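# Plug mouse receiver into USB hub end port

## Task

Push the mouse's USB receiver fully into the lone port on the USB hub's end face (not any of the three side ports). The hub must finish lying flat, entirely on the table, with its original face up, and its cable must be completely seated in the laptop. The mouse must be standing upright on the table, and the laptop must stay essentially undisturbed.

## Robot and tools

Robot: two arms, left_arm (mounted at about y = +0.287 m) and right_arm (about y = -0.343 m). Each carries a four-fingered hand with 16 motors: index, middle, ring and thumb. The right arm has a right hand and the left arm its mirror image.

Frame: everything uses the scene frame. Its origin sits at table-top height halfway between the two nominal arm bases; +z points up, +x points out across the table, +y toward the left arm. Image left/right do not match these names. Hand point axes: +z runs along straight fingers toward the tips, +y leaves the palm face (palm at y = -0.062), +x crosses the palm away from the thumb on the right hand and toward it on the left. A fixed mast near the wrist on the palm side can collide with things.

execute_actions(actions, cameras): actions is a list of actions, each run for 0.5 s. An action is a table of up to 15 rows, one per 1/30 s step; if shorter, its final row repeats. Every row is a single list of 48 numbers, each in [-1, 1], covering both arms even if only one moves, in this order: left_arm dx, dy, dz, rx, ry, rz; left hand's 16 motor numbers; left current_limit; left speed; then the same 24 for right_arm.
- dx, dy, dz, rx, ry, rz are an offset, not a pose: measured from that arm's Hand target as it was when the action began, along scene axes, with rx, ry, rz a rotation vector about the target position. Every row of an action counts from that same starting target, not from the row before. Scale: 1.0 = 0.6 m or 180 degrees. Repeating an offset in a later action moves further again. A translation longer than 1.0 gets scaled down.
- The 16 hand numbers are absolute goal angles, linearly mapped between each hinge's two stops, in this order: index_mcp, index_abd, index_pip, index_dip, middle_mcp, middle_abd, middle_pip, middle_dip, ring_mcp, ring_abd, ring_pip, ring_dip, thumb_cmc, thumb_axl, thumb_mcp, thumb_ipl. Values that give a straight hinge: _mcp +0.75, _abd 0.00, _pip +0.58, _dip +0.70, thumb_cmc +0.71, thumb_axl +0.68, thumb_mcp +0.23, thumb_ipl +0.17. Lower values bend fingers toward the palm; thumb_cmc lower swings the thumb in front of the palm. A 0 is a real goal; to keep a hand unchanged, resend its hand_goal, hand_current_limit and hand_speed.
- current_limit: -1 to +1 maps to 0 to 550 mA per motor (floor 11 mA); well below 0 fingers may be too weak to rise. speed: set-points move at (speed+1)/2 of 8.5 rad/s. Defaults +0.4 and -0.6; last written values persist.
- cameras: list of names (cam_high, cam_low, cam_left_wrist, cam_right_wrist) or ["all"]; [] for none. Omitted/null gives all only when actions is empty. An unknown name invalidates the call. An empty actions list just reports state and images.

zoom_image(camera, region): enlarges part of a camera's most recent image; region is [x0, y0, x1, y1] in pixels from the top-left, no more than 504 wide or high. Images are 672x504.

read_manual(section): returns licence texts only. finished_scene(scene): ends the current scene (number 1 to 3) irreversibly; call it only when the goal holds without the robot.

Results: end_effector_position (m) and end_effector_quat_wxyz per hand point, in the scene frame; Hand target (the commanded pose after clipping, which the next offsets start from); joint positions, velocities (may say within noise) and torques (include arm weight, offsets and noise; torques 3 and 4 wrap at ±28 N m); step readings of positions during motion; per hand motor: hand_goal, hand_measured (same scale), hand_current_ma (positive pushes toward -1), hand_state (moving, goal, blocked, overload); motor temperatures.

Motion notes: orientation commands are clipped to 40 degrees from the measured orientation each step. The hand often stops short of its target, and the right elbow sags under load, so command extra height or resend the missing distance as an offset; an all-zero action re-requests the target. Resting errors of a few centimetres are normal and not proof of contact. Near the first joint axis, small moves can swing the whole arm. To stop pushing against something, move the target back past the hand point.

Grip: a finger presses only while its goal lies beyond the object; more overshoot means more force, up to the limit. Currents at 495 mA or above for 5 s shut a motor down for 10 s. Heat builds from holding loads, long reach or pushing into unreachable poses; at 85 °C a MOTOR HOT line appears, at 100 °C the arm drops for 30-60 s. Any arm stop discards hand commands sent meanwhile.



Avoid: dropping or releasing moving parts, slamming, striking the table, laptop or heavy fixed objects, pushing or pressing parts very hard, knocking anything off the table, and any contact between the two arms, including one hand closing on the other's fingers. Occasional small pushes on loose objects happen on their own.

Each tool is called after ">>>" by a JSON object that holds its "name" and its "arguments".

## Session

>>> {"name": "execute_actions", "arguments": {"actions": []}}

Scene clock: 0.00 s.
left_arm: end_effector_position=(+0.3768, +0.5546, +0.3002) hand_goal=(+0.754, +0.000, +0.576, +0.696, +0.754, +0.000, +0.576, +0.696, +0.754, +0.000, +0.576, +0.696, +0.714, +0.678, +0.226, +0.168) hand_measured=(+0.754, +0.000, +0.576, +0.696, +0.754, +0.000, +0.576, +0.696, +0.754, +0.000, +0.576, +0.696, +0.714, +0.678, +0.226, +0.168) hand_current_ma=(+0, +0, +0, +0, +0, +0, +0, +0, +0, +0, +0, +0, +0, +0, +0, +0) hand_state=(goal, goal, goal, goal, goal, goal, goal, goal, goal, goal, goal, goal, goal, goal, goal, goal) hand_current_limit=0.40 hand_speed=-0.60 end_effector_quat_wxyz=(+0.030, -0.292, +0.951, +0.099) | right_arm: end_effector_position=(+0.5829, -0.2791, +0.3653) hand_goal=(+0.754, +0.000, +0.576, +0.696, +0.754, +0.000, +0.576, +0.696, +0.754, +0.000, +0.576, +0.696, +0.714, +0.678, +0.226, +0.168) hand_measured=(+0.754, +0.000, +0.576, +0.696, +0.754, +0.000, +0.576, +0.696, +0.754, +0.000, +0.576, +0.696, +0.714, +0.678, +0.226, +0.168) hand_current_ma=(+0, +0, +0, +0, +0, +0, +0, +0, +0, +0, +0, +0, +0, +0, +0, +0) hand_state=(goal, goal, goal, goal, goal, goal, goal, goal, goal, goal, goal, goal, goal, goal, goal, goal) hand_current_limit=0.40 hand_speed=-0.60 end_effector_quat_wxyz=(-0.347, +0.459, +0.517, +0.634)
Joint positions: left_arm=[0.397 1.662 1.742 -1.579 -0.194 -1.809] | right_arm=[-0.182 1.676 1.026 1.385 -1.505 1.962]
Joint velocities: within noise
Joint torques (N m): no reading
Motor temperatures (°C): left_arm=[25 30 31 25 24 24] | right_arm=[23 32 41 25 22 24]
Heat: left arm: hottest elbow 31 °C; right arm: hottest elbow 41 °C.
Hand target: left_arm +0.3811, +0.5562, +0.3103; +0.044, -0.293, +0.950, +0.099 | right_arm +0.5852, -0.2796, +0.3811; -0.337, +0.449, +0.525, +0.640
camera_calibration:
cam_left_wrist: T_world_to_cam=[[0.993101, -0.117234, -0.00249057, -0.34122], [-0.0941659, -0.809987, 0.578838, 0.261533], [-0.0698767, -0.57461, -0.815439, 0.716149], [0, 0, 0, 1]] pos_world=[0.413536, 0.583342, 0.431741]
cam_right_wrist: T_world_to_cam=[[0.83497, -0.187406, -0.517401, -0.320882], [-0.518618, -0.582384, -0.625991, 0.32176], [-0.184012, 0.791017, -0.583465, 0.663873], [0, 0, 0, 1]] pos_world=[0.556958, -0.397882, 0.422741]

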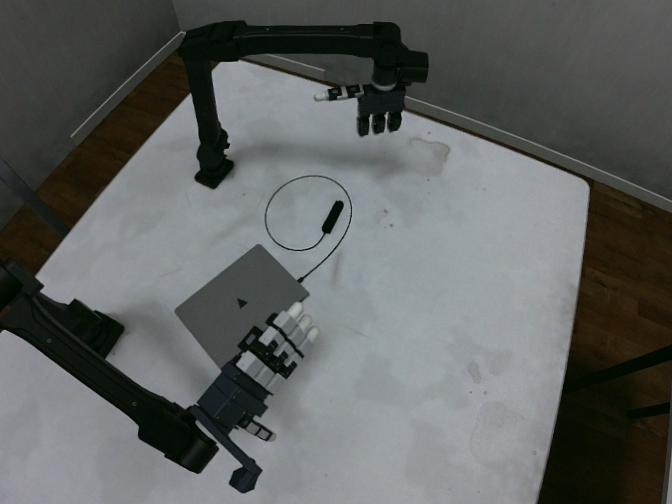

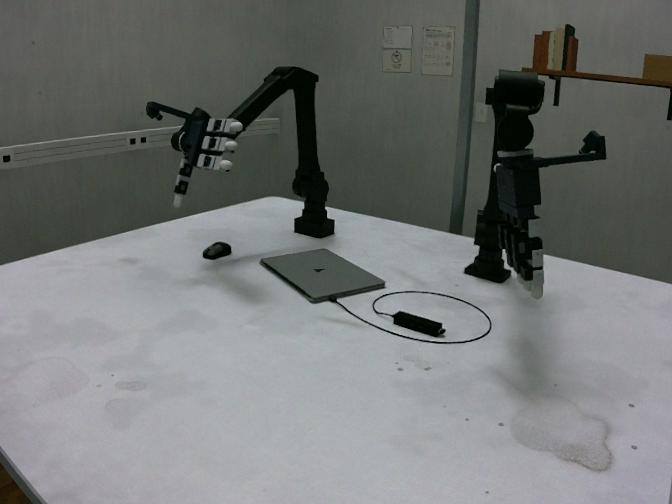

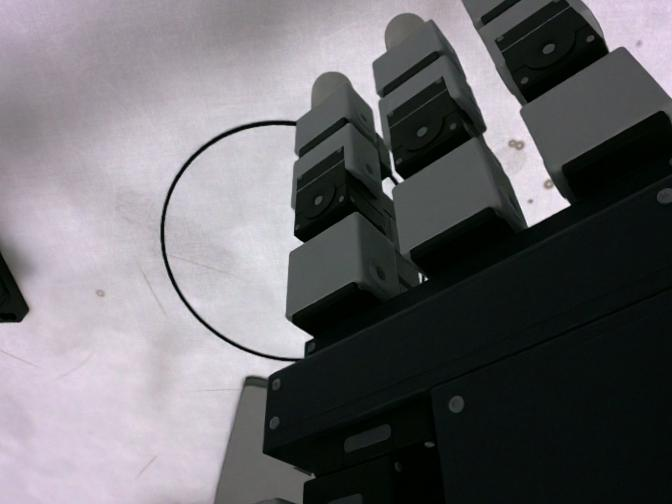

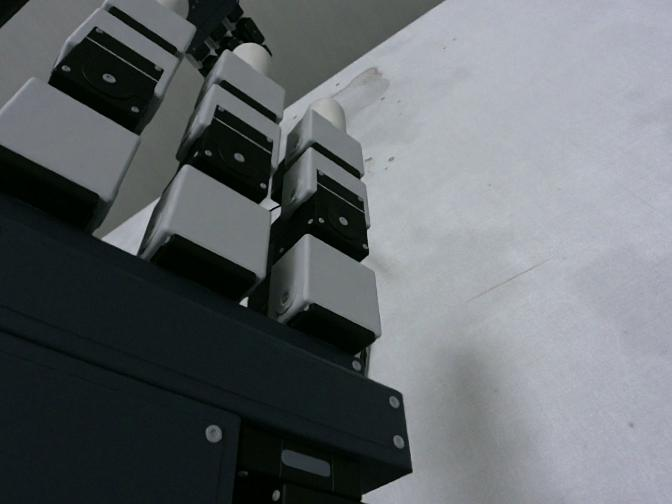

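>>> {"name": "zoom_image", "arguments": {"camera": "cam_low", "region": [370, 285, 500, 350]}}

>>> {"name": "zoom_image", "arguments": {"camera": "cam_low", "region": [385, 300, 455, 345]}}

>>> {"name": "zoom_image", "arguments": {"camera": "cam_low", "region": [300, 270, 400, 340]}}

>>> {"name": "zoom_image", "arguments": {"camera": "cam_high", "region": [250, 160, 380, 300]}}

Scaled by 3.877 from the camera's 672x504 image, which has a finer 960x720 frame.

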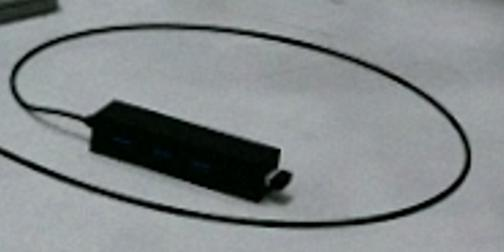

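Scaled by 7.200 from the camera's 672x504 image, which has a finer 960x720 frame.

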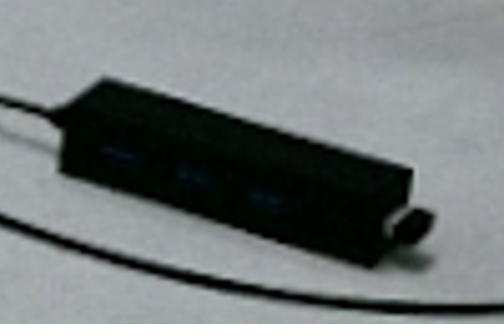

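Scaled by 5.040 from the camera's 672x504 image, which has a finer 960x720 frame.

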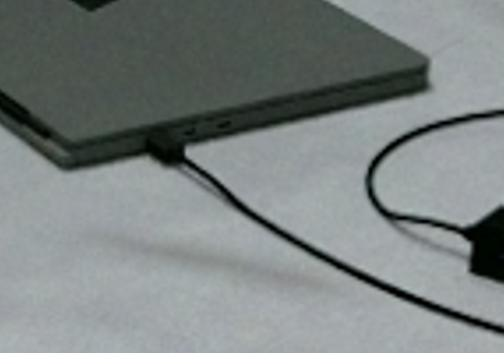

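Scaled by 3.600 from the camera's 672x504 image, which has a finer 960x720 frame.

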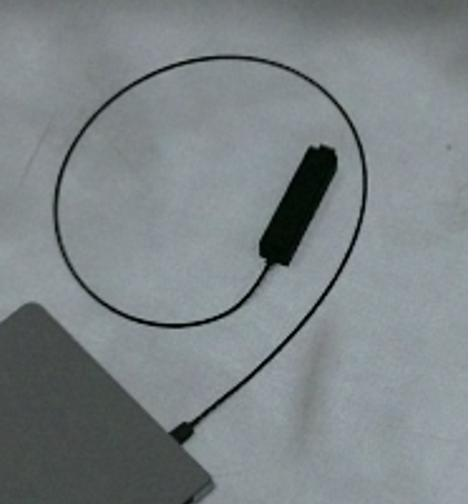

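>>> {"name": "zoom_image", "arguments": {"camera": "cam_low", "region": [426, 316, 456, 344]}}

>>> {"name": "zoom_image", "arguments": {"camera": "cam_high", "region": [315, 190, 355, 245]}}

Scaled by 16.800 from the camera's 672x504 image, which has a finer 960x720 frame.

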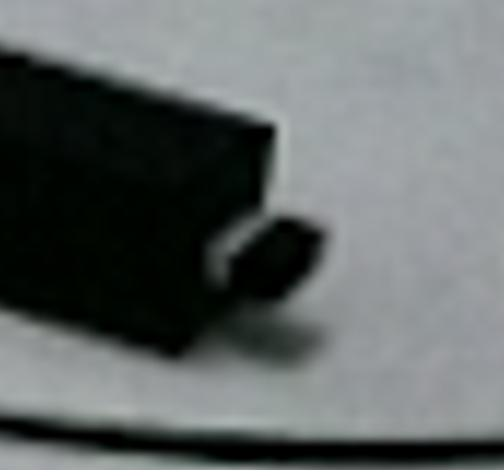

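Scaled by 9.164 from the camera's 672x504 image, which has a finer 960x720 frame.

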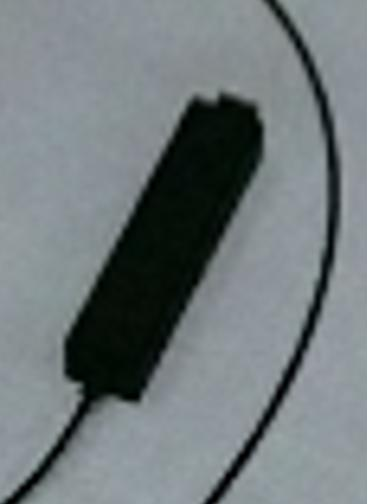

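>>> {"name": "execute_actions", "arguments": {"actions": [[[0.027,-0.036,-0.02,-0.015,0.007,-0.1765,-0.479,0,-0.85,0.45,-0.479,0,-0.85,0.45,-0.205,0,-0.85,0.45,0.714,0.678,0.226,0.168,0.8,-0.4,-0.069,0.18,0,-0.087,-0.078,0.061,-0.1075,0,-0.85,0.45,-0.1075,0,-0.85,0.45,-0.1075,0,-0.85,0.45,0.714,0.678,0.226,0.168,0.8,-0.4]],[[0.027,-0.036,-0.02,-0.015,0.007,-0.1765,-0.479,0,-0.85,0.45,-0.479,0,-0.85,0.45,-0.205,0,-0.85,0.45,0.714,0.678,0.226,0.168,0.8,-0.4,-0.069,0.12,0,-0.087,-0.078,0.061,-0.1075,0,-0.85,0.45,-0.1075,0,-0.85,0.45,-0.1075,0,-0.85,0.45,0.714,0.678,0.226,0.168,0.8,-0.4]]], "cameras": ["cam_low"]}}

Scene clock: 83.13 s.
left_arm: end_effector_position=(+0.4128, +0.5089, +0.2743) hand_goal=(-0.478, +0.000, -0.850, +0.450, -0.478, +0.000, -0.850, +0.450, -0.204, +0.000, -0.850, +0.450, +0.714, +0.678, +0.226, +0.168) hand_measured=(-0.458, +0.000, -0.848, +0.452, -0.460, +0.000, -0.848, +0.452, -0.188, +0.000, -0.846, +0.452, +0.714, +0.678, +0.224, +0.168) hand_current_ma=(+104, +0, +12, +12, +95, +0, +13, +12, +81, +0, +22, +13, +3, -4, -19, -2) hand_state=(goal, goal, goal, goal, goal, goal, goal, goal, goal, goal, goal, goal, goal, goal, goal, goal) hand_current_limit=0.80 hand_speed=-0.40 end_effector_quat_wxyz=(+0.038, +0.245, +0.969, +0.017) | right_arm: end_effector_position=(+0.5023, -0.0974, +0.3818) hand_goal=(-0.108, +0.000, -0.850, +0.450, -0.108, +0.000, -0.850, +0.450, -0.108, +0.000, -0.850, +0.450, +0.714, +0.678, +0.226, +0.168) hand_measured=(-0.106, +0.002, -0.850, +0.452, -0.106, +0.002, -0.848, +0.452, -0.106, +0.002, -0.850, +0.452, +0.718, +0.678, +0.226, +0.168) hand_current_ma=(+4, +2, +1, +4, +4, +2, +2, +4, +4, +3, +1, +4, +9, -1, +0, +0) hand_state=(goal, goal, goal, goal, goal, goal, goal, goal, goal, goal, goal, goal, goal, goal, goal, goal) hand_current_limit=0.80 hand_speed=-0.40 end_effector_quat_wxyz=(-0.289, +0.199, +0.680, +0.644)
Joint positions: left_arm=[0.359 1.458 1.468 -1.498 0.012 -0.763] | right_arm=[0.126 1.713 0.997 1.563 -1.576 1.554]
Joint torques (N m): left_arm=[0.56 -11.87 8.81 1.36 -0.18 0.35] | right_arm=[-0.21 -10.17 7.64 1.14 0.76 -0.25]
Motor temperatures (°C): left_arm=[25 32 34 25 23 24] | right_arm=[23 33 46 25 23 24]
Heat: left arm: hottest elbow 34 °C; right arm: hottest elbow 46 °C.
Hand target: left_arm +0.4135, +0.5130, +0.2863; +0.057, +0.251, +0.966, +0.025 | right_arm +0.5024, -0.0997, +0.3809; -0.183, +0.250, +0.814, +0.491
Off the commanded pose: left_arm 0.013 m, 2 deg | right_arm 0.003 m, 27 deg.
joint sent to its limit (right arm) — joint 4 (wrist pitch), upper limit; joint 5 (wrist yaw), lower limit. The joint targets are off in orientation, not in position.
Step readings (end_effector_position of left_arm | right_arm):
0: (+0.3768, +0.5546, +0.3002) | (+0.5829, -0.2791, +0.3653)
1: (+0.3772, +0.5545, +0.2999) | (+0.5825, -0.2784, +0.3653)
2: (+0.3796, +0.5531, +0.2978) | (+0.5801, -0.2742, +0.3661)
4: (+0.3823, +0.5494, +0.2907) | (+0.5718, -0.2555, +0.3704)
8: (+0.3837, +0.5339, +0.2785) | (+0.5516, -0.1971, +0.3774)
15: (+0.3933, +0.5290, +0.2864) | (+0.5397, -0.1638, +0.3799)
16: (+0.3941, +0.5289, +0.2876) | (+0.5401, -0.1649, +0.3796)
17: (+0.3961, +0.5276, +0.2871) | (+0.5396, -0.1643, +0.3802)
19: (+0.3972, +0.5222, +0.2818) | (+0.5347, -0.1577, +0.3815)
23: (+0.3971, +0.5120, +0.2737) | (+0.5151, -0.1204, +0.3807)
30: (+0.4086, +0.5060, +0.2750) | (+0.5018, -0.0937, +0.3802)
Images, in order (width x height): cam_low 672x504.

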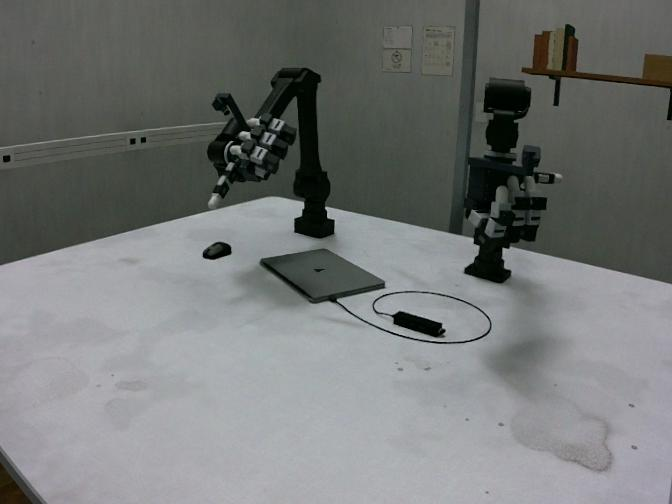

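>>> {"name": "execute_actions", "arguments": {"actions": [[[0.026,-0.032,-0.08,-0.015,0.007,-0.1765,-0.479,0,-0.85,0.45,-0.479,0,-0.85,0.45,-0.205,0,-0.85,0.45,0.714,0.678,0.226,0.168,0.8,-0.4,0.123,0.05,0.075,0.244,0.0035,-0.071,-0.1075,0,-0.85,0.45,-0.1075,0,-0.85,0.45,-0.1075,0,-0.85,0.45,0.714,0.678,0.226,0.168,0.8,-0.4]],[[0.026,-0.032,-0.04,-0.015,0.007,-0.1765,-0.479,0,-0.85,0.45,-0.479,0,-0.85,0.45,-0.205,0,-0.85,0.45,0.714,0.678,0.226,0.168,0.8,-0.4,0.052,0.145,-0.11,-0.075,0.007,-0.049,-0.1075,0,-0.85,0.45,-0.1075,0,-0.85,0.45,-0.1075,0,-0.85,0.45,0.714,0.678,0.226,0.168,0.8,-0.4]]], "cameras": []}}

Scene clock: 184.70 s.
left_arm: end_effector_position=(+0.4344, +0.4669, +0.2018) hand_goal=(-0.478, +0.000, -0.850, +0.450, -0.478, +0.000, -0.850, +0.450, -0.204, +0.000, -0.850, +0.450, +0.714, +0.678, +0.226, +0.168) hand_measured=(-0.462, +0.000, -0.848, +0.452, -0.462, +0.000, -0.848, +0.452, -0.190, +0.000, -0.846, +0.452, +0.714, +0.678, +0.222, +0.168) hand_current_ma=(+90, +0, +12, +12, +82, +0, +13, +12, +72, +0, +22, +13, +3, -4, -20, -2) hand_state=(goal, goal, goal, goal, goal, goal, goal, goal, goal, goal, goal, goal, goal, goal, goal, goal) hand_current_limit=0.80 hand_speed=-0.40 end_effector_quat_wxyz=(+0.047, +0.714, +0.696, -0.064) | right_arm: end_effector_position=(+0.5949, +0.0150, +0.3152) hand_goal=(-0.108, +0.000, -0.850, +0.450, -0.108, +0.000, -0.850, +0.450, -0.108, +0.000, -0.850, +0.450, +0.714, +0.678, +0.226, +0.168) hand_measured=(-0.108, +0.002, -0.850, +0.452, -0.108, +0.002, -0.850, +0.452, -0.108, +0.002, -0.850, +0.452, +0.720, +0.678, +0.226, +0.168) hand_current_ma=(+0, +2, +0, +4, +0, +2, +0, +4, +0, +3, +0, +4, +15, -1, +0, +0) hand_state=(goal, goal, goal, goal, goal, goal, goal, goal, goal, goal, goal, goal, goal, goal, goal, goal) hand_current_limit=0.80 hand_speed=-0.40 end_effector_quat_wxyz=(-0.154, +0.351, +0.601, +0.701)
Joint positions: left_arm=[0.494 1.495 1.334 -1.501 0.13 0.479] | right_arm=[0.408 1.815 1.087 0.774 -0.843 0.779]
Joint torques (N m): left_arm=[0.56 -9.17 11.95 -0.12 0.24 0.36] | right_arm=[-0.09 -14.1 13.97 1.5 0.16 -0.25]
Heat: left arm: hottest elbow 34 °C; right arm: hottest elbow 44 °C.
Hand target: left_arm +0.4448, +0.4746, +0.2144; +0.052, +0.719, +0.690, -0.058 | right_arm +0.6075, +0.0172, +0.3599; -0.128, +0.326, +0.603, +0.717
Off the commanded pose: left_arm 0.018 m, 1 deg | right_arm 0.046 m, 5 deg.
Step readings (end_effector_position of left_arm | right_arm):
0: (+0.4128, +0.5089, +0.2743) | (+0.5023, -0.0974, +0.3818)
1: (+0.4134, +0.5082, +0.2733) | (+0.5045, -0.0983, +0.3836)
2: (+0.4153, +0.5061, +0.2707) | (+0.5127, -0.1015, +0.3904)
4: (+0.4162, +0.4994, +0.2590) | (+0.5340, -0.1081, +0.4037)
8: (+0.4130, +0.4892, +0.2322) | (+0.5593, -0.0951, +0.4002)
15: (+0.4193, +0.4914, +0.2268) | (+0.5679, -0.0660, +0.3855)
16: (+0.4202, +0.4914, +0.2269) | (+0.5694, -0.0656, +0.3845)
17: (+0.4223, +0.4904, +0.2272) | (+0.5718, -0.0631, +0.3828)
19: (+0.4276, +0.4864, +0.2278) | (+0.5824, -0.0547, +0.3756)
23: (+0.4336, +0.4789, +0.2262) | (+0.5938, -0.0147, +0.3461)
30: (+0.4338, +0.4743, +0.2093) | (+0.5930, +0.0222, +0.3052)
No camera images: "cameras" was empty.

>>> {"name": "execute_actions", "arguments": {"actions": [[[0,0,0,0,0,0,-0.479,0,-0.85,0.45,-0.479,0,-0.85,0.45,-0.205,0,-0.85,0.45,0.714,0.678,0.226,0.168,0.8,-0.4,-0.058,0.163,-0.09,-0.15,-0.0127,0.0128,-0.1075,0,-0.85,0.45,-0.1075,0,-0.85,0.45,-0.1075,0,-0.85,0.45,0.714,0.678,0.226,0.168,0.8,-0.4]],[[0,0,0,0,0,0,-0.479,0,-0.85,0.45,-0.479,0,-0.85,0.45,-0.205,0,-0.85,0.45,0.714,0.678,0.226,0.168,0.8,-0.4,-0.15,0.13,-0.09,-0.1487,-0.0464,0.0961,-0.1075,0,-0.85,0.45,-0.1075,0,-0.85,0.45,-0.1075,0,-0.85,0.45,0.714,0.678,0.226,0.168,0.8,-0.4]],[[0,0,0,0,0,0,-0.479,0,-0.85,0.45,-0.479,0,-0.85,0.45,-0.205,0,-0.85,0.45,0.714,0.678,0.226,0.168,0.8,-0.4,-0.117,0.01,-0.08,-0.083,-0.0291,0.0964,-0.1075,0,-0.85,0.45,-0.1075,0,-0.85,0.45,-0.1075,0,-0.85,0.45,0.714,0.678,0.226,0.168,0.8,-0.4]]], "cameras": ["cam_low"]}}

Scene clock: 198.90 s.
left_arm: end_effector_position=(+0.4331, +0.4657, +0.2015) hand_goal=(-0.478, +0.000, -0.850, +0.450, -0.478, +0.000, -0.850, +0.450, -0.204, +0.000, -0.850, +0.450, +0.714, +0.678, +0.226, +0.168) hand_measured=(-0.462, +0.000, -0.848, +0.452, -0.462, +0.000, -0.848, +0.452, -0.190, +0.000, -0.846, +0.452, +0.714, +0.678, +0.222, +0.168) hand_current_ma=(+90, +0, +12, +12, +82, +0, +13, +12, +72, +0, +22, +13, +3, -4, -20, -2) hand_state=(goal, goal, goal, goal, goal, goal, goal, goal, goal, goal, goal, goal, goal, goal, goal, goal) hand_current_limit=0.80 hand_speed=-0.40 end_effector_quat_wxyz=(+0.047, +0.716, +0.693, -0.066) | right_arm: end_effector_position=(+0.3979, +0.1836, +0.1765) hand_goal=(-0.108, +0.000, -0.850, +0.450, -0.108, +0.000, -0.850, +0.450, -0.108, +0.000, -0.850, +0.450, +0.714, +0.678, +0.226, +0.168) hand_measured=(-0.102, +0.002, -0.850, +0.452, -0.102, +0.002, -0.850, +0.452, -0.102, +0.002, -0.850, +0.452, +0.720, +0.678, +0.224, +0.168) hand_current_ma=(+14, +2, +0, +4, +14, +2, +0, +4, +14, +3, +0, +4, +15, -1, -4, +0) hand_state=(goal, goal, goal, goal, goal, goal, goal, goal, goal, goal, goal, goal, goal, goal, goal, goal) hand_current_limit=0.80 hand_speed=-0.40 end_effector_quat_wxyz=(-0.015, +0.021, +0.970, +0.244)
Joint positions: left_arm=[0.495 1.495 1.334 -1.507 0.131 0.489] | right_arm=[0.745 1.788 1.362 -0.808 -0.367 -0.713]
Joint torques (N m): left_arm=[0.67 -8.94 12.31 -0.09 0.26 0.37] | right_arm=[0.15 -12.86 14.67 0.68 -0.35 -0.05]
Heat: left arm: hottest elbow 36 °C; right arm: hottest elbow 47 °C.
Hand target: left_arm +0.4448, +0.4745, +0.2144; +0.053, +0.719, +0.690, -0.058 | right_arm +0.4124, +0.1991, +0.2040; +0.002, +0.008, +0.966, +0.259
Off the commanded pose: left_arm 0.020 m, 1 deg | right_arm 0.035 m, 3 deg.
Step readings (end_effector_position of left_arm | right_arm):
0: (+0.4344, +0.4668, +0.2018) | (+0.5949, +0.0150, +0.3153)
1: (+0.4344, +0.4668, +0.2018) | (+0.5948, +0.0156, +0.3146)
2: (+0.4343, +0.4667, +0.2018) | (+0.5952, +0.0180, +0.3110)
4: (+0.4339, +0.4663, +0.2017) | (+0.5949, +0.0299, +0.2973)
8: (+0.4333, +0.4661, +0.2016) | (+0.5733, +0.0742, +0.2632)
15: (+0.4331, +0.4657, +0.2015) | (+0.5463, +0.1151, +0.2362)
16: (+0.4331, +0.4657, +0.2015) | (+0.5468, +0.1146, +0.2372)
17: (+0.4331, +0.4657, +0.2015) | (+0.5453, +0.1159, +0.2374)
19: (+0.4331, +0.4657, +0.2015) | (+0.5387, +0.1194, +0.2340)
23: (+0.4331, +0.4657, +0.2015) | (+0.5011, +0.1474, +0.2157)
30: (+0.4331, +0.4657, +0.2015) | (+0.4556, +0.1831, +0.2063)
31: (+0.4331, +0.4657, +0.2015) | (+0.4557, +0.1839, +0.2084)
32: (+0.4331, +0.4657, +0.2015) | (+0.4550, +0.1837, +0.2086)
34: (+0.4331, +0.4657, +0.2015) | (+0.4486, +0.1815, +0.2040)
38: (+0.4331, +0.4657, +0.2015) | (+0.4239, +0.1757, +0.1815)
45: (+0.4331, +0.4657, +0.2015) | (+0.3993, +0.1796, +0.1679)
Images, in order (width x height): cam_low 672x504.

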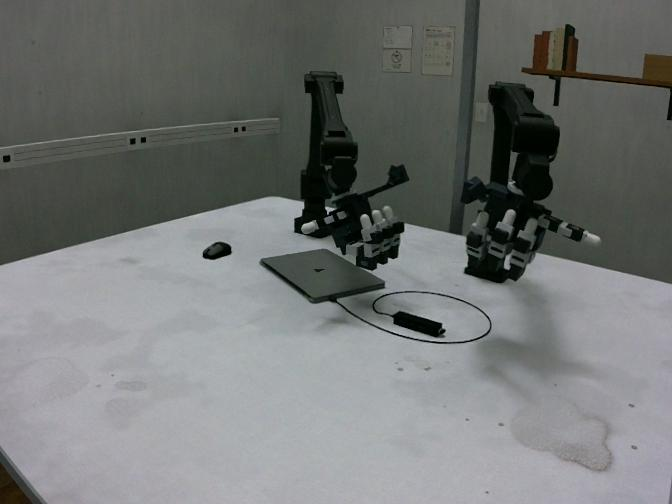

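>>> {"name": "execute_actions", "arguments": {"actions": [[[0.022,-0.01,-0.17,0,0,0,-0.479,0,-0.85,0.45,-0.479,0,-0.85,0.45,-0.205,0,-0.85,0.45,0.714,0.678,0.226,0.168,0.8,-0.4,0.024,0.063,-0.11,0,0,0,-0.1075,0,-0.85,0.45,-0.1075,0,-0.85,0.45,-0.1075,0,-0.85,0.45,0.714,0.678,0.226,0.168,0.8,-0.4]]], "cameras": ["cam_low"]}}

>>> {"name": "zoom_image", "arguments": {"camera": "cam_low", "region": [350, 240, 480, 350]}}

Scene clock: 217.47 s.
left_arm: end_effector_position=(+0.4464, +0.4690, +0.1051) hand_goal=(-0.478, +0.000, -0.850, +0.450, -0.478, +0.000, -0.850, +0.450, -0.204, +0.000, -0.850, +0.450, +0.714, +0.678, +0.226, +0.168) hand_measured=(-0.462, +0.000, -0.848, +0.452, -0.464, +0.000, -0.848, +0.452, -0.192, +0.000, -0.846, +0.452, +0.714, +0.678, +0.222, +0.168) hand_current_ma=(+80, +0, +12, +12, +73, +0, +13, +12, +66, +0, +20, +13, +3, -4, -22, -2) hand_state=(goal, goal, goal, goal, goal, goal, goal, goal, goal, goal, goal, goal, goal, goal, goal, goal) hand_current_limit=0.80 hand_speed=-0.40 end_effector_quat_wxyz=(+0.047, +0.718, +0.691, -0.071) | right_arm: end_effector_position=(+0.4064, +0.2158, +0.0951) hand_goal=(-0.108, +0.000, -0.850, +0.450, -0.108, +0.000, -0.850, +0.450, -0.108, +0.000, -0.850, +0.450, +0.714, +0.678, +0.226, +0.168) hand_measured=(-0.100, +0.002, -0.850, +0.452, -0.100, +0.002, -0.850, +0.452, -0.100, +0.002, -0.850, +0.452, +0.720, +0.678, +0.224, +0.168) hand_current_ma=(+17, +2, +0, +4, +17, +2, +0, +4, +17, +3, +0, +4, +15, -1, -6, +0) hand_state=(goal, goal, goal, goal, goal, goal, goal, goal, goal, goal, goal, goal, goal, goal, goal, goal) hand_current_limit=0.80 hand_speed=-0.40 end_effector_quat_wxyz=(-0.028, +0.012, +0.973, +0.227)
Joint positions: left_arm=[0.49 1.605 1.199 -1.271 0.133 0.489] | right_arm=[0.773 1.967 1.414 -0.719 -0.357 -0.713]
Joint torques (N m): left_arm=[-1.2 -11.28 9.07 1.02 0.25 0.11] | right_arm=[0.79 -15.97 13.74 1.37 -0.37 0.16]
Heat: left arm: hottest elbow 37 °C; right arm: hottest elbow 50 °C.
Hand target: left_arm +0.4579, +0.4686, +0.1123; +0.052, +0.719, +0.690, -0.058 | right_arm +0.4268, +0.2368, +0.1380; +0.003, +0.008, +0.966, +0.258
Off the commanded pose: left_arm 0.014 m, 2 deg | right_arm 0.052 m, 5 deg.
Step readings (end_effector_position of left_arm | right_arm):
0: (+0.4331, +0.4657, +0.2015) | (+0.3978, +0.1836, +0.1765)
1: (+0.4333, +0.4658, +0.2014) | (+0.3978, +0.1836, +0.1759)
2: (+0.4350, +0.4665, +0.2000) | (+0.3985, +0.1845, +0.1741)
4: (+0.4423, +0.4699, +0.1907) | (+0.4043, +0.1918, +0.1684)
8: (+0.4421, +0.4693, +0.1454) | (+0.4121, +0.2088, +0.1364)
15: (+0.4447, +0.4687, +0.1047) | (+0.4036, +0.2131, +0.0878)
Images, in order (width x height): cam_low 672x504.

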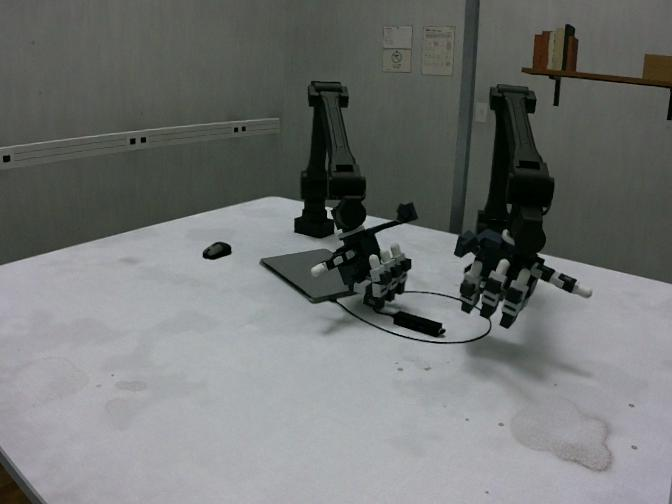

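Scaled by 3.877 from the camera's 672x504 image, which has a finer 960x720 frame.

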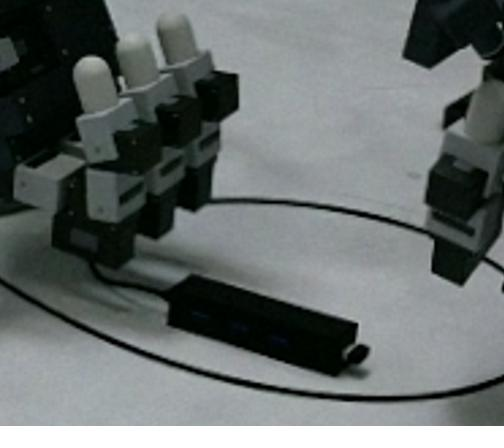

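>>> {"name": "zoom_image", "arguments": {"camera": "cam_low", "region": [355, 270, 415, 330]}}

Scaled by 8.400 from the camera's 672x504 image, which has a finer 960x720 frame.

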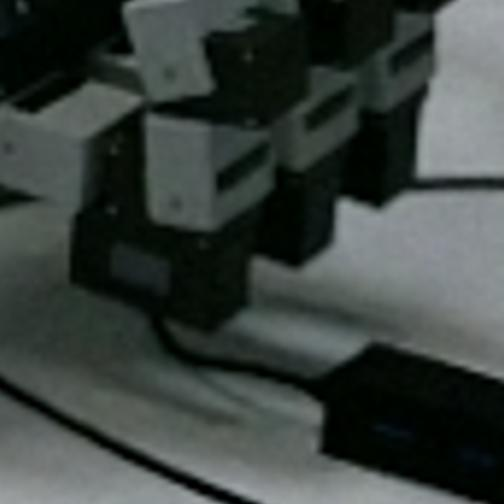

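>>> {"name": "execute_actions", "arguments": {"actions": [[[0,0,0,0,0,0,-0.479,0,-0.85,0.45,-0.479,0,-0.85,0.45,-0.205,0,-0.85,0.45,0.714,0.678,0.226,0.168,0.8,-0.4,0.014,0.01,-0.03,0.015,0,0,-0.1075,0,-0.85,0.45,-0.1075,0,-0.85,0.45,-0.1075,0,-0.85,0.45,0.714,0.678,0.226,0.168,0.8,-0.4]]], "cameras": ["cam_low"]}}

>>> {"name": "zoom_image", "arguments": {"camera": "cam_low", "region": [355, 270, 415, 330]}}

Scene clock: 250.07 s.
left_arm: end_effector_position=(+0.4464, +0.4690, +0.1051) hand_goal=(-0.478, +0.000, -0.850, +0.450, -0.478, +0.000, -0.850, +0.450, -0.204, +0.000, -0.850, +0.450, +0.714, +0.678, +0.226, +0.168) hand_measured=(-0.462, +0.000, -0.848, +0.452, -0.464, +0.000, -0.848, +0.452, -0.192, +0.000, -0.846, +0.452, +0.714, +0.678, +0.222, +0.168) hand_current_ma=(+80, +0, +12, +12, +73, +0, +13, +12, +66, +0, +20, +13, +3, -4, -22, -2) hand_state=(goal, goal, goal, goal, goal, goal, goal, goal, goal, goal, goal, goal, goal, goal, goal, goal) hand_current_limit=0.80 hand_speed=-0.40 end_effector_quat_wxyz=(+0.047, +0.718, +0.691, -0.071) | right_arm: end_effector_position=(+0.4128, +0.2278, +0.0929) hand_goal=(-0.108, +0.000, -0.850, +0.450, -0.108, +0.000, -0.850, +0.450, -0.108, +0.000, -0.850, +0.450, +0.714, +0.678, +0.226, +0.168) hand_measured=(-0.100, +0.002, -0.850, +0.452, -0.100, +0.002, -0.850, +0.452, -0.100, +0.002, -0.850, +0.452, +0.720, +0.678, +0.224, +0.168) hand_current_ma=(+17, +2, +0, +4, +17, +2, +0, +4, +17, +3, +0, +4, +15, -1, -6, +0) hand_state=(goal, goal, goal, goal, goal, goal, goal, goal, goal, goal, goal, goal, goal, goal, goal, goal) hand_current_limit=0.80 hand_speed=-0.40 end_effector_quat_wxyz=(-0.020, +0.006, +0.966, +0.257)
Joint positions: left_arm=[0.49 1.605 1.199 -1.271 0.133 0.489] | right_arm=[0.773 1.992 1.414 -0.635 -0.387 -0.707]
Joint torques (N m): left_arm=[-1.03 -11.11 9.13 0.98 0.25 0.11] | right_arm=[-0.32 -14.68 13.5 1.55 -0.56 0.18]
Heat: left arm: hottest elbow 36 °C; right arm: hottest elbow 49 °C.
Hand target: left_arm +0.4579, +0.4686, +0.1123; +0.052, +0.719, +0.690, -0.058 | right_arm +0.4352, +0.2428, +0.1200; +0.002, +0.008, +0.960, +0.281
Off the commanded pose: left_arm 0.014 m, 2 deg | right_arm 0.038 m, 4 deg.
Step readings (end_effector_position of left_arm | right_arm):
0: (+0.4464, +0.4690, +0.1051) | (+0.4064, +0.2158, +0.0951)
1: (+0.4464, +0.4690, +0.1051) | (+0.4066, +0.2160, +0.0953)
2: (+0.4464, +0.4690, +0.1051) | (+0.4069, +0.2173, +0.0967)
4: (+0.4464, +0.4690, +0.1051) | (+0.4084, +0.2214, +0.1001)
8: (+0.4464, +0.4690, +0.1051) | (+0.4119, +0.2269, +0.1038)
15: (+0.4464, +0.4690, +0.1051) | (+0.4127, +0.2277, +0.0945)
Images, in order (width x height): cam_low 672x504.

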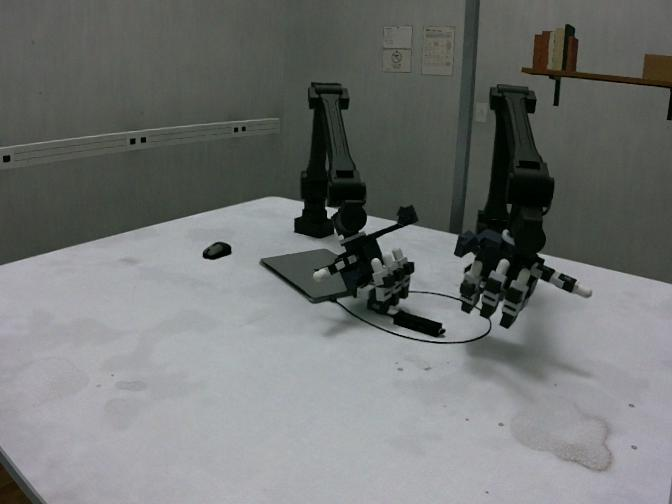

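Scaled by 8.400 from the camera's 672x504 image, which has a finer 960x720 frame.

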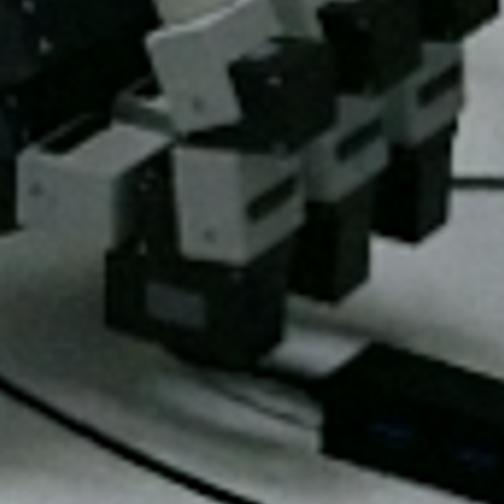

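>>> {"name": "execute_actions", "arguments": {"actions": [[[0,0,0,0,0,0,-0.479,0,-0.85,0.45,-0.479,0,-0.85,0.45,-0.205,0,-0.85,0.45,0.714,0.678,0.226,0.168,0.8,-0.4,0,-0.01,-0.05,0,0,0,-0.1075,0,-0.85,0.45,-0.1075,0,-0.85,0.45,-0.1075,0,-0.85,0.45,0.714,0.678,0.226,0.168,0.8,-0.4]]], "cameras": ["cam_low"]}}

>>> {"name": "zoom_image", "arguments": {"camera": "cam_low", "region": [355, 270, 415, 330]}}

Scene clock: 260.00 s.
left_arm: end_effector_position=(+0.4464, +0.4690, +0.1051) hand_goal=(-0.478, +0.000, -0.850, +0.450, -0.478, +0.000, -0.850, +0.450, -0.204, +0.000, -0.850, +0.450, +0.714, +0.678, +0.226, +0.168) hand_measured=(-0.462, +0.000, -0.848, +0.452, -0.464, +0.000, -0.848, +0.452, -0.192, +0.000, -0.846, +0.452, +0.714, +0.678, +0.222, +0.168) hand_current_ma=(+80, +0, +12, +12, +73, +0, +13, +12, +66, +0, +20, +13, +3, -4, -22, -2) hand_state=(goal, goal, goal, goal, goal, goal, goal, goal, goal, goal, goal, goal, goal, goal, goal, goal) hand_current_limit=0.80 hand_speed=-0.40 end_effector_quat_wxyz=(+0.047, +0.718, +0.691, -0.071) | right_arm: end_effector_position=(+0.4223, +0.2309, +0.0757) hand_goal=(-0.108, +0.000, -0.850, +0.450, -0.108, +0.000, -0.850, +0.450, -0.108, +0.000, -0.850, +0.450, +0.714, +0.678, +0.226, +0.168) hand_measured=(-0.100, +0.002, -0.850, +0.452, -0.100, +0.002, -0.850, +0.452, -0.100, +0.002, -0.850, +0.452, +0.720, +0.678, +0.224, +0.168) hand_current_ma=(+17, +2, +0, +4, +17, +2, +0, +4, +17, +3, +0, +4, +15, -1, -6, +0) hand_state=(goal, goal, goal, goal, goal, goal, goal, goal, goal, goal, goal, goal, goal, goal, goal, goal) hand_current_limit=0.80 hand_speed=-0.40 end_effector_quat_wxyz=(-0.011, +0.007, +0.964, +0.266)
Joint positions: left_arm=[0.49 1.605 1.199 -1.271 0.133 0.489] | right_arm=[0.766 2.032 1.414 -0.57 -0.39 -0.707]
Joint torques (N m): left_arm=[-1.14 -10.99 9.16 1.01 0.24 0.11] | right_arm=[-0.38 -15.5 10.54 1.58 -0.54 0.11]
Heat: left arm: hottest elbow 36 °C; right arm: hottest elbow 49 °C.
Hand target: left_arm +0.4579, +0.4686, +0.1123; +0.052, +0.719, +0.690, -0.058 | right_arm +0.4350, +0.2369, +0.0899; +0.002, +0.008, +0.960, +0.281
Off the commanded pose: left_arm 0.014 m, 2 deg | right_arm 0.020 m, 2 deg.
Step readings (end_effector_position of left_arm | right_arm):
0: (+0.4464, +0.4690, +0.1051) | (+0.4128, +0.2278, +0.0929)
1: (+0.4464, +0.4690, +0.1051) | (+0.4129, +0.2279, +0.0930)
2: (+0.4464, +0.4690, +0.1051) | (+0.4137, +0.2284, +0.0931)
4: (+0.4464, +0.4690, +0.1051) | (+0.4175, +0.2298, +0.0932)
8: (+0.4464, +0.4690, +0.1051) | (+0.4210, +0.2318, +0.0870)
15: (+0.4464, +0.4690, +0.1051) | (+0.4219, +0.2308, +0.0753)
Images, in order (width x height): cam_low 672x504.

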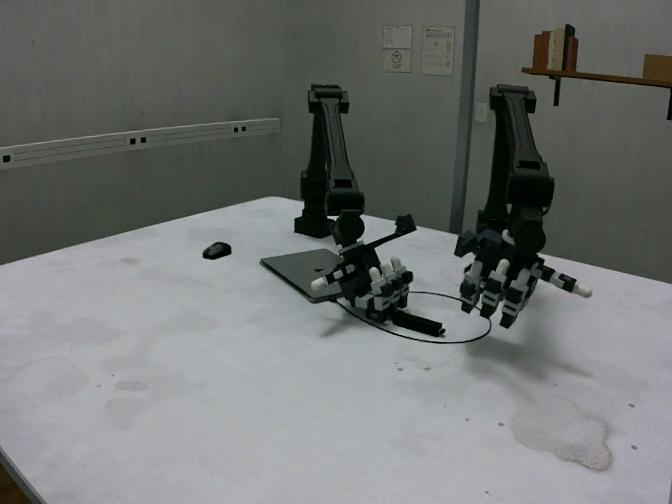

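Scaled by 8.400 from the camera's 672x504 image, which has a finer 960x720 frame.

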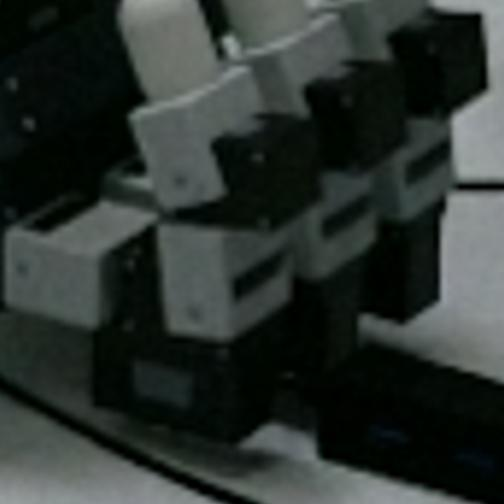

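>>> {"name": "execute_actions", "arguments": {"actions": [[[0,0,0,0,0,0,-0.479,0,-0.85,0.45,-0.479,0,-0.85,0.45,-0.205,0,-0.85,0.45,0.714,0.678,0.226,0.168,0.8,-0.4,-0.02,-0.012,0.0,0,0,0,-0.1075,0,-0.85,0.45,-0.1075,0,-0.85,0.45,-0.1075,0,-0.85,0.45,0.714,0.678,0.226,0.168,0.8,-0.4]]], "cameras": []}}

Scene clock: 265.33 s.
left_arm: end_effector_position=(+0.4464, +0.4690, +0.1051) hand_goal=(-0.478, +0.000, -0.850, +0.450, -0.478, +0.000, -0.850, +0.450, -0.204, +0.000, -0.850, +0.450, +0.714, +0.678, +0.226, +0.168) hand_measured=(-0.462, +0.000, -0.848, +0.452, -0.464, +0.000, -0.848, +0.452, -0.192, +0.000, -0.846, +0.452, +0.714, +0.678, +0.222, +0.168) hand_current_ma=(+80, +0, +12, +12, +73, +0, +13, +12, +66, +0, +20, +13, +3, -4, -22, -2) hand_state=(goal, goal, goal, goal, goal, goal, goal, goal, goal, goal, goal, goal, goal, goal, goal, goal) hand_current_limit=0.80 hand_speed=-0.40 end_effector_quat_wxyz=(+0.047, +0.718, +0.691, -0.071) | right_arm: end_effector_position=(+0.4201, +0.2288, +0.0726) hand_goal=(-0.108, +0.000, -0.850, +0.450, -0.108, +0.000, -0.850, +0.450, -0.108, +0.000, -0.850, +0.450, +0.714, +0.678, +0.226, +0.168) hand_measured=(-0.100, +0.002, -0.850, +0.452, -0.100, +0.002, -0.850, +0.452, -0.100, +0.002, -0.850, +0.452, +0.720, +0.678, +0.224, +0.168) hand_current_ma=(+17, +2, +0, +4, +17, +2, +0, +4, +17, +3, +0, +4, +15, -1, -6, +0) hand_state=(goal, goal, goal, goal, goal, goal, goal, goal, goal, goal, goal, goal, goal, goal, goal, goal) hand_current_limit=0.80 hand_speed=-0.40 end_effector_quat_wxyz=(-0.009, +0.006, +0.963, +0.269)
Joint positions: left_arm=[0.49 1.605 1.199 -1.271 0.133 0.489] | right_arm=[0.766 2.029 1.396 -0.547 -0.39 -0.707]
Joint torques (N m): left_arm=[-1.2 -11.05 9.13 0.99 0.25 0.12] | right_arm=[0.03 -16.79 7.84 1.61 -0.46 0.17]
Heat: left arm: hottest elbow 35 °C; right arm: hottest elbow 49 °C.
Hand target: left_arm +0.4579, +0.4686, +0.1123; +0.052, +0.719, +0.690, -0.058 | right_arm +0.4231, +0.2298, +0.0900; +0.002, +0.008, +0.960, +0.281
Off the commanded pose: left_arm 0.014 m, 2 deg | right_arm 0.018 m, 2 deg.
Step readings (end_effector_position of left_arm | right_arm):
0: (+0.4464, +0.4690, +0.1051) | (+0.4223, +0.2309, +0.0757)
1: (+0.4464, +0.4690, +0.1051) | (+0.4224, +0.2310, +0.0758)
2: (+0.4464, +0.4690, +0.1051) | (+0.4226, +0.2312, +0.0761)
4: (+0.4464, +0.4690, +0.1051) | (+0.4232, +0.2318, +0.0768)
8: (+0.4464, +0.4690, +0.1051) | (+0.4222, +0.2308, +0.0759)
15: (+0.4464, +0.4690, +0.1051) | (+0.4199, +0.2286, +0.0724)
No camera images: "cameras" was empty.

>>> {"name": "execute_actions", "arguments": {"actions": [[[0,0,0,0,0,0,-0.479,0,-0.85,0.45,-0.479,0,-0.85,0.45,-0.205,0,-0.85,0.45,0.714,0.678,0.226,0.168,0.8,-0.4,-0.022,0.005,0.0,0,0,0,-0.1075,0,-0.85,0.45,-0.1075,0,-0.85,0.45,-0.1075,0,-0.85,0.45,0.714,0.678,0.226,0.168,0.8,-0.4]],[[0,0,0,0,0,0,-0.479,0,-0.85,0.45,-0.479,0,-0.85,0.45,-0.205,0,-0.85,0.45,0.714,0.678,0.226,0.168,0.8,-0.4,0,0.0,-0.03,0,0,0,-0.1075,0,-0.85,0.45,-0.1075,0,-0.85,0.45,-0.1075,0,-0.85,0.45,0.714,0.678,0.226,0.168,0.8,-0.4]]], "cameras": ["cam_low"]}}

>>> {"name": "zoom_image", "arguments": {"camera": "cam_low", "region": [355, 270, 455, 350]}}

Scene clock: 274.60 s.
left_arm: end_effector_position=(+0.4464, +0.4690, +0.1051) hand_goal=(-0.478, +0.000, -0.850, +0.450, -0.478, +0.000, -0.850, +0.450, -0.204, +0.000, -0.850, +0.450, +0.714, +0.678, +0.226, +0.168) hand_measured=(-0.462, +0.000, -0.848, +0.452, -0.464, +0.000, -0.848, +0.452, -0.192, +0.000, -0.846, +0.452, +0.714, +0.678, +0.222, +0.168) hand_current_ma=(+80, +0, +12, +12, +73, +0, +13, +12, +66, +0, +20, +13, +3, -4, -22, -2) hand_state=(goal, goal, goal, goal, goal, goal, goal, goal, goal, goal, goal, goal, goal, goal, goal, goal) hand_current_limit=0.80 hand_speed=-0.40 end_effector_quat_wxyz=(+0.047, +0.718, +0.691, -0.071) | right_arm: end_effector_position=(+0.4116, +0.2315, +0.0747) hand_goal=(-0.108, +0.000, -0.850, +0.450, -0.108, +0.000, -0.850, +0.450, -0.108, +0.000, -0.850, +0.450, +0.714, +0.678, +0.226, +0.168) hand_measured=(-0.100, +0.002, -0.850, +0.452, -0.100, +0.002, -0.850, +0.452, -0.100, +0.002, -0.850, +0.452, +0.720, +0.678, +0.224, +0.168) hand_current_ma=(+17, +2, +0, +4, +17, +2, +0, +4, +17, +3, +0, +4, +15, -1, -6, +0) hand_state=(goal, goal, goal, goal, goal, goal, goal, goal, goal, goal, goal, goal, goal, goal, goal, goal) hand_current_limit=0.80 hand_speed=-0.40 end_effector_quat_wxyz=(+0.001, +0.005, +0.960, +0.279)
Joint positions: left_arm=[0.49 1.605 1.199 -1.271 0.133 0.489] | right_arm=[0.78 2.013 1.358 -0.49 -0.385 -0.689]
Joint torques (N m): left_arm=[-1.14 -10.99 9.1 1.01 0.24 0.11] | right_arm=[0.44 -14.62 7.68 1.69 -0.33 0.19]
Heat: left arm: hottest elbow 35 °C; right arm: hottest elbow 49 °C.
Hand target: left_arm +0.4579, +0.4686, +0.1123; +0.052, +0.719, +0.690, -0.058 | right_arm +0.4100, +0.2328, +0.0721; +0.002, +0.008, +0.960, +0.281
Off the commanded pose: left_arm 0.014 m, 2 deg | right_arm 0.003 m, 0 deg.
Step readings (end_effector_position of left_arm | right_arm):
0: (+0.4464, +0.4690, +0.1051) | (+0.4201, +0.2288, +0.0726)
1: (+0.4464, +0.4690, +0.1051) | (+0.4202, +0.2288, +0.0727)
2: (+0.4464, +0.4690, +0.1051) | (+0.4201, +0.2285, +0.0725)
4: (+0.4464, +0.4690, +0.1051) | (+0.4189, +0.2273, +0.0726)
8: (+0.4464, +0.4690, +0.1051) | (+0.4143, +0.2263, +0.0722)
15: (+0.4464, +0.4690, +0.1051) | (+0.4104, +0.2295, +0.0735)
16: (+0.4464, +0.4690, +0.1051) | (+0.4101, +0.2300, +0.0737)
17: (+0.4464, +0.4690, +0.1051) | (+0.4101, +0.2303, +0.0738)
19: (+0.4464, +0.4690, +0.1051) | (+0.4105, +0.2306, +0.0739)
23: (+0.4464, +0.4690, +0.1051) | (+0.4111, +0.2310, +0.0741)
30: (+0.4464, +0.4690, +0.1051) | (+0.4116, +0.2315, +0.0746)
Images, in order (width x height): cam_low 672x504.

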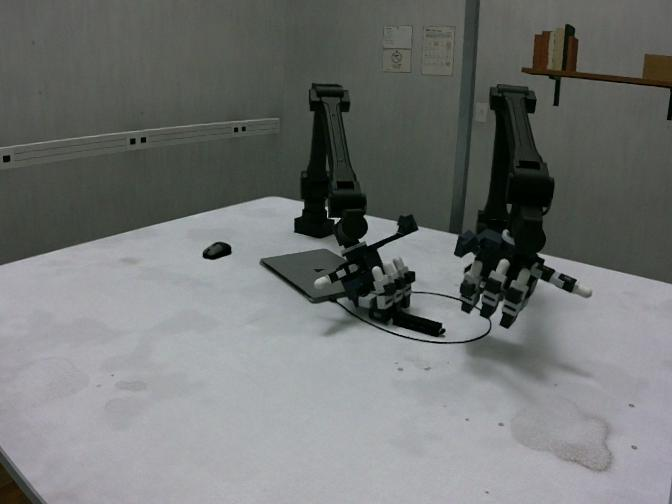

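Scaled by 5.040 from the camera's 672x504 image, which has a finer 960x720 frame.

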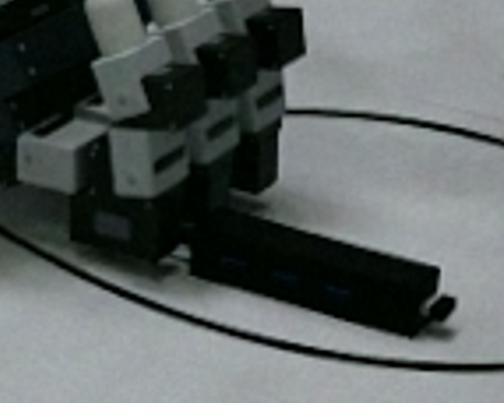

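>>> {"name": "execute_actions", "arguments": {"actions": [[[0,-0.01,-0.09,0,0,0,-0.479,0,-0.85,0.45,-0.479,0,-0.85,0.45,-0.205,0,-0.85,0.45,0.714,0.678,0.226,0.168,0.8,-0.4,0,0.0,-0.03,-0.012,0,0,-0.1075,0,-0.85,0.45,-0.1075,0,-0.85,0.45,-0.1075,0,-0.85,0.45,0.714,0.678,0.226,0.168,0.8,-0.4]]], "cameras": ["cam_low"]}}

>>> {"name": "zoom_image", "arguments": {"camera": "cam_low", "region": [355, 270, 455, 350]}}

Scene clock: 281.13 s.
left_arm: end_effector_position=(+0.4506, +0.4637, +0.0606) hand_goal=(-0.478, +0.000, -0.850, +0.450, -0.478, +0.000, -0.850, +0.450, -0.204, +0.000, -0.850, +0.450, +0.714, +0.678, +0.226, +0.168) hand_measured=(-0.462, +0.000, -0.848, +0.452, -0.464, +0.000, -0.848, +0.452, -0.192, +0.000, -0.846, +0.452, +0.714, +0.678, +0.222, +0.168) hand_current_ma=(+80, +0, +12, +12, +73, +0, +13, +12, +66, +0, +20, +13, +3, -4, -22, -2) hand_state=(goal, goal, goal, goal, goal, goal, goal, goal, goal, goal, goal, goal, goal, goal, goal, goal) hand_current_limit=0.80 hand_speed=-0.40 end_effector_quat_wxyz=(+0.050, +0.721, +0.688, -0.061) | right_arm: end_effector_position=(+0.4130, +0.2297, +0.0646) hand_goal=(-0.108, +0.000, -0.850, +0.450, -0.108, +0.000, -0.850, +0.450, -0.108, +0.000, -0.850, +0.450, +0.714, +0.678, +0.226, +0.168) hand_measured=(-0.100, +0.002, -0.850, +0.452, -0.100, +0.002, -0.850, +0.452, -0.106, +0.002, -0.850, +0.452, +0.720, +0.678, +0.224, +0.168) hand_current_ma=(+19, +2, +0, +4, +18, +2, +0, +4, +3, +3, +0, +4, +16, -1, -7, +0) hand_state=(goal, goal, goal, goal, goal, goal, goal, goal, goal, goal, goal, goal, goal, goal, goal, goal) hand_current_limit=0.80 hand_speed=-0.40 end_effector_quat_wxyz=(+0.005, +0.009, +0.963, +0.269)
Joint positions: left_arm=[0.477 1.652 1.125 -1.128 0.134 0.484] | right_arm=[0.782 2.025 1.358 -0.49 -0.363 -0.687]
Joint torques (N m): left_arm=[-1.08 -10.34 7.95 1.05 0.25 0.05] | right_arm=[0.67 -13.63 8.59 1.24 -0.11 0.09]
Heat: left arm: hottest elbow 35 °C; right arm: hottest elbow 48 °C.
Hand target: left_arm +0.4580, +0.4625, +0.0584; +0.052, +0.719, +0.690, -0.058 | right_arm +0.4100, +0.2328, +0.0542; +0.003, +0.008, +0.965, +0.263
Off the commanded pose: left_arm 0.008 m, 1 deg | right_arm 0.011 m, 1 deg.
Step readings (end_effector_position of left_arm | right_arm):
0: (+0.4464, +0.4690, +0.1051) | (+0.4116, +0.2315, +0.0747)
1: (+0.4468, +0.4689, +0.1051) | (+0.4118, +0.2314, +0.0746)
2: (+0.4484, +0.4695, +0.1043) | (+0.4124, +0.2310, +0.0739)
4: (+0.4527, +0.4703, +0.0996) | (+0.4134, +0.2303, +0.0712)
8: (+0.4508, +0.4658, +0.0788) | (+0.4136, +0.2293, +0.0646)
15: (+0.4499, +0.4632, +0.0604) | (+0.4130, +0.2297, +0.0646)
Images, in order (width x height): cam_low 672x504.

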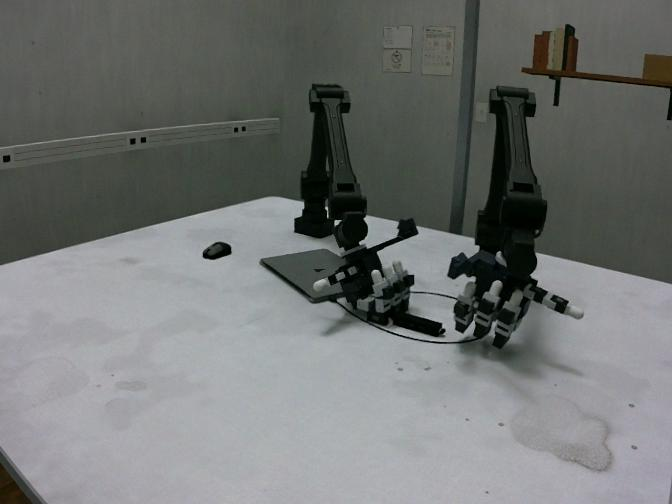

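Scaled by 5.040 from the camera's 672x504 image, which has a finer 960x720 frame.

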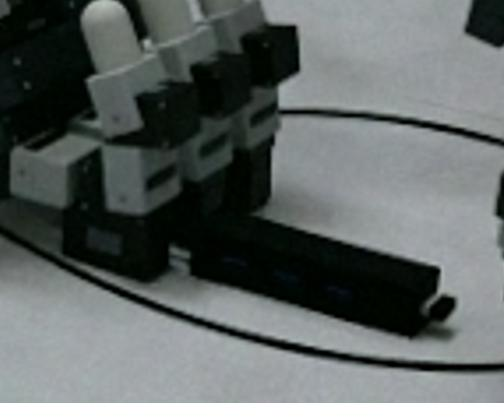

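>>> {"name": "execute_actions", "arguments": {"actions": [[[-0.006,-0.01,-0.022,0,0,0,-0.479,0,-0.85,0.45,-0.479,0,-0.85,0.45,-0.205,0,-0.85,0.45,0.714,0.678,0.226,0.168,0.8,-0.4,0,0,0,0,0,0,-0.1075,0,-0.85,0.45,-0.1075,0,-0.85,0.45,-0.1075,0,-0.85,0.45,0.714,0.678,0.226,0.168,0.8,-0.4]]], "cameras": ["cam_low"]}}

>>> {"name": "zoom_image", "arguments": {"camera": "cam_low", "region": [405, 280, 505, 360]}}

Scene clock: 289.23 s.
left_arm: end_effector_position=(+0.4494, +0.4594, +0.0519) hand_goal=(-0.478, +0.000, -0.850, +0.450, -0.478, +0.000, -0.850, +0.450, -0.204, +0.000, -0.850, +0.450, +0.714, +0.678, +0.226, +0.168) hand_measured=(-0.462, +0.000, -0.848, +0.452, -0.464, +0.000, -0.848, +0.452, -0.192, +0.000, -0.846, +0.452, +0.714, +0.678, +0.222, +0.168) hand_current_ma=(+80, +0, +12, +12, +73, +0, +13, +12, +66, +0, +20, +13, +3, -4, -22, -2) hand_state=(goal, goal, goal, goal, goal, goal, goal, goal, goal, goal, goal, goal, goal, goal, goal, goal) hand_current_limit=0.80 hand_speed=-0.40 end_effector_quat_wxyz=(+0.052, +0.721, +0.688, -0.056) | right_arm: end_effector_position=(+0.4130, +0.2297, +0.0646) hand_goal=(-0.108, +0.000, -0.850, +0.450, -0.108, +0.000, -0.850, +0.450, -0.108, +0.000, -0.850, +0.450, +0.714, +0.678, +0.226, +0.168) hand_measured=(-0.100, +0.002, -0.850, +0.452, -0.100, +0.002, -0.850, +0.452, -0.106, +0.002, -0.850, +0.452, +0.720, +0.678, +0.224, +0.168) hand_current_ma=(+19, +2, +0, +4, +18, +2, +0, +4, +3, +3, +0, +4, +16, -1, -7, +0) hand_state=(goal, goal, goal, goal, goal, goal, goal, goal, goal, goal, goal, goal, goal, goal, goal, goal) hand_current_limit=0.80 hand_speed=-0.40 end_effector_quat_wxyz=(+0.005, +0.009, +0.963, +0.269)
Joint positions: left_arm=[0.469 1.652 1.096 -1.087 0.135 0.475] | right_arm=[0.782 2.025 1.358 -0.49 -0.363 -0.687]
Joint torques (N m): left_arm=[-1.08 -9.82 7.36 1.07 0.25 0.06] | right_arm=[0.73 -13.68 8.61 1.22 -0.11 0.09]
Heat: left arm: hottest elbow 34 °C; right arm: hottest elbow 47 °C.
Hand target: left_arm +0.4542, +0.4565, +0.0451; +0.052, +0.719, +0.690, -0.058 | right_arm +0.4100, +0.2328, +0.0542; +0.003, +0.008, +0.965, +0.263
Off the commanded pose: left_arm 0.009 m, 0 deg | right_arm 0.011 m, 1 deg.
Step readings (end_effector_position of left_arm | right_arm):
0: (+0.4506, +0.4637, +0.0606) | (+0.4130, +0.2297, +0.0646)
1: (+0.4508, +0.4638, +0.0606) | (+0.4130, +0.2297, +0.0646)
2: (+0.4512, +0.4638, +0.0603) | (+0.4130, +0.2297, +0.0646)
4: (+0.4523, +0.4631, +0.0588) | (+0.4130, +0.2297, +0.0646)
8: (+0.4496, +0.4604, +0.0534) | (+0.4130, +0.2297, +0.0646)
15: (+0.4493, +0.4592, +0.0518) | (+0.4130, +0.2297, +0.0646)
Images, in order (width x height): cam_low 672x504.

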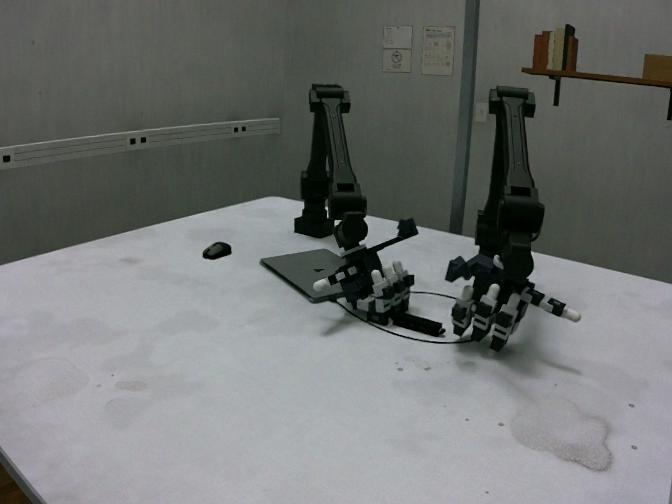

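Scaled by 5.040 from the camera's 672x504 image, which has a finer 960x720 frame.

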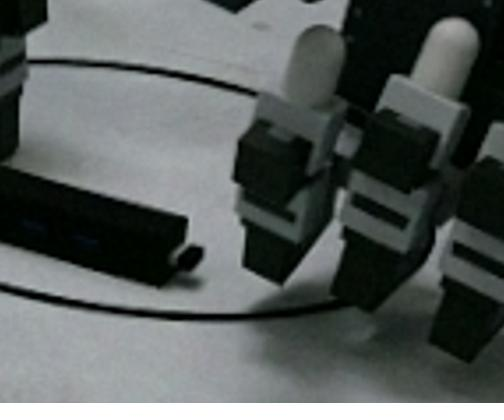

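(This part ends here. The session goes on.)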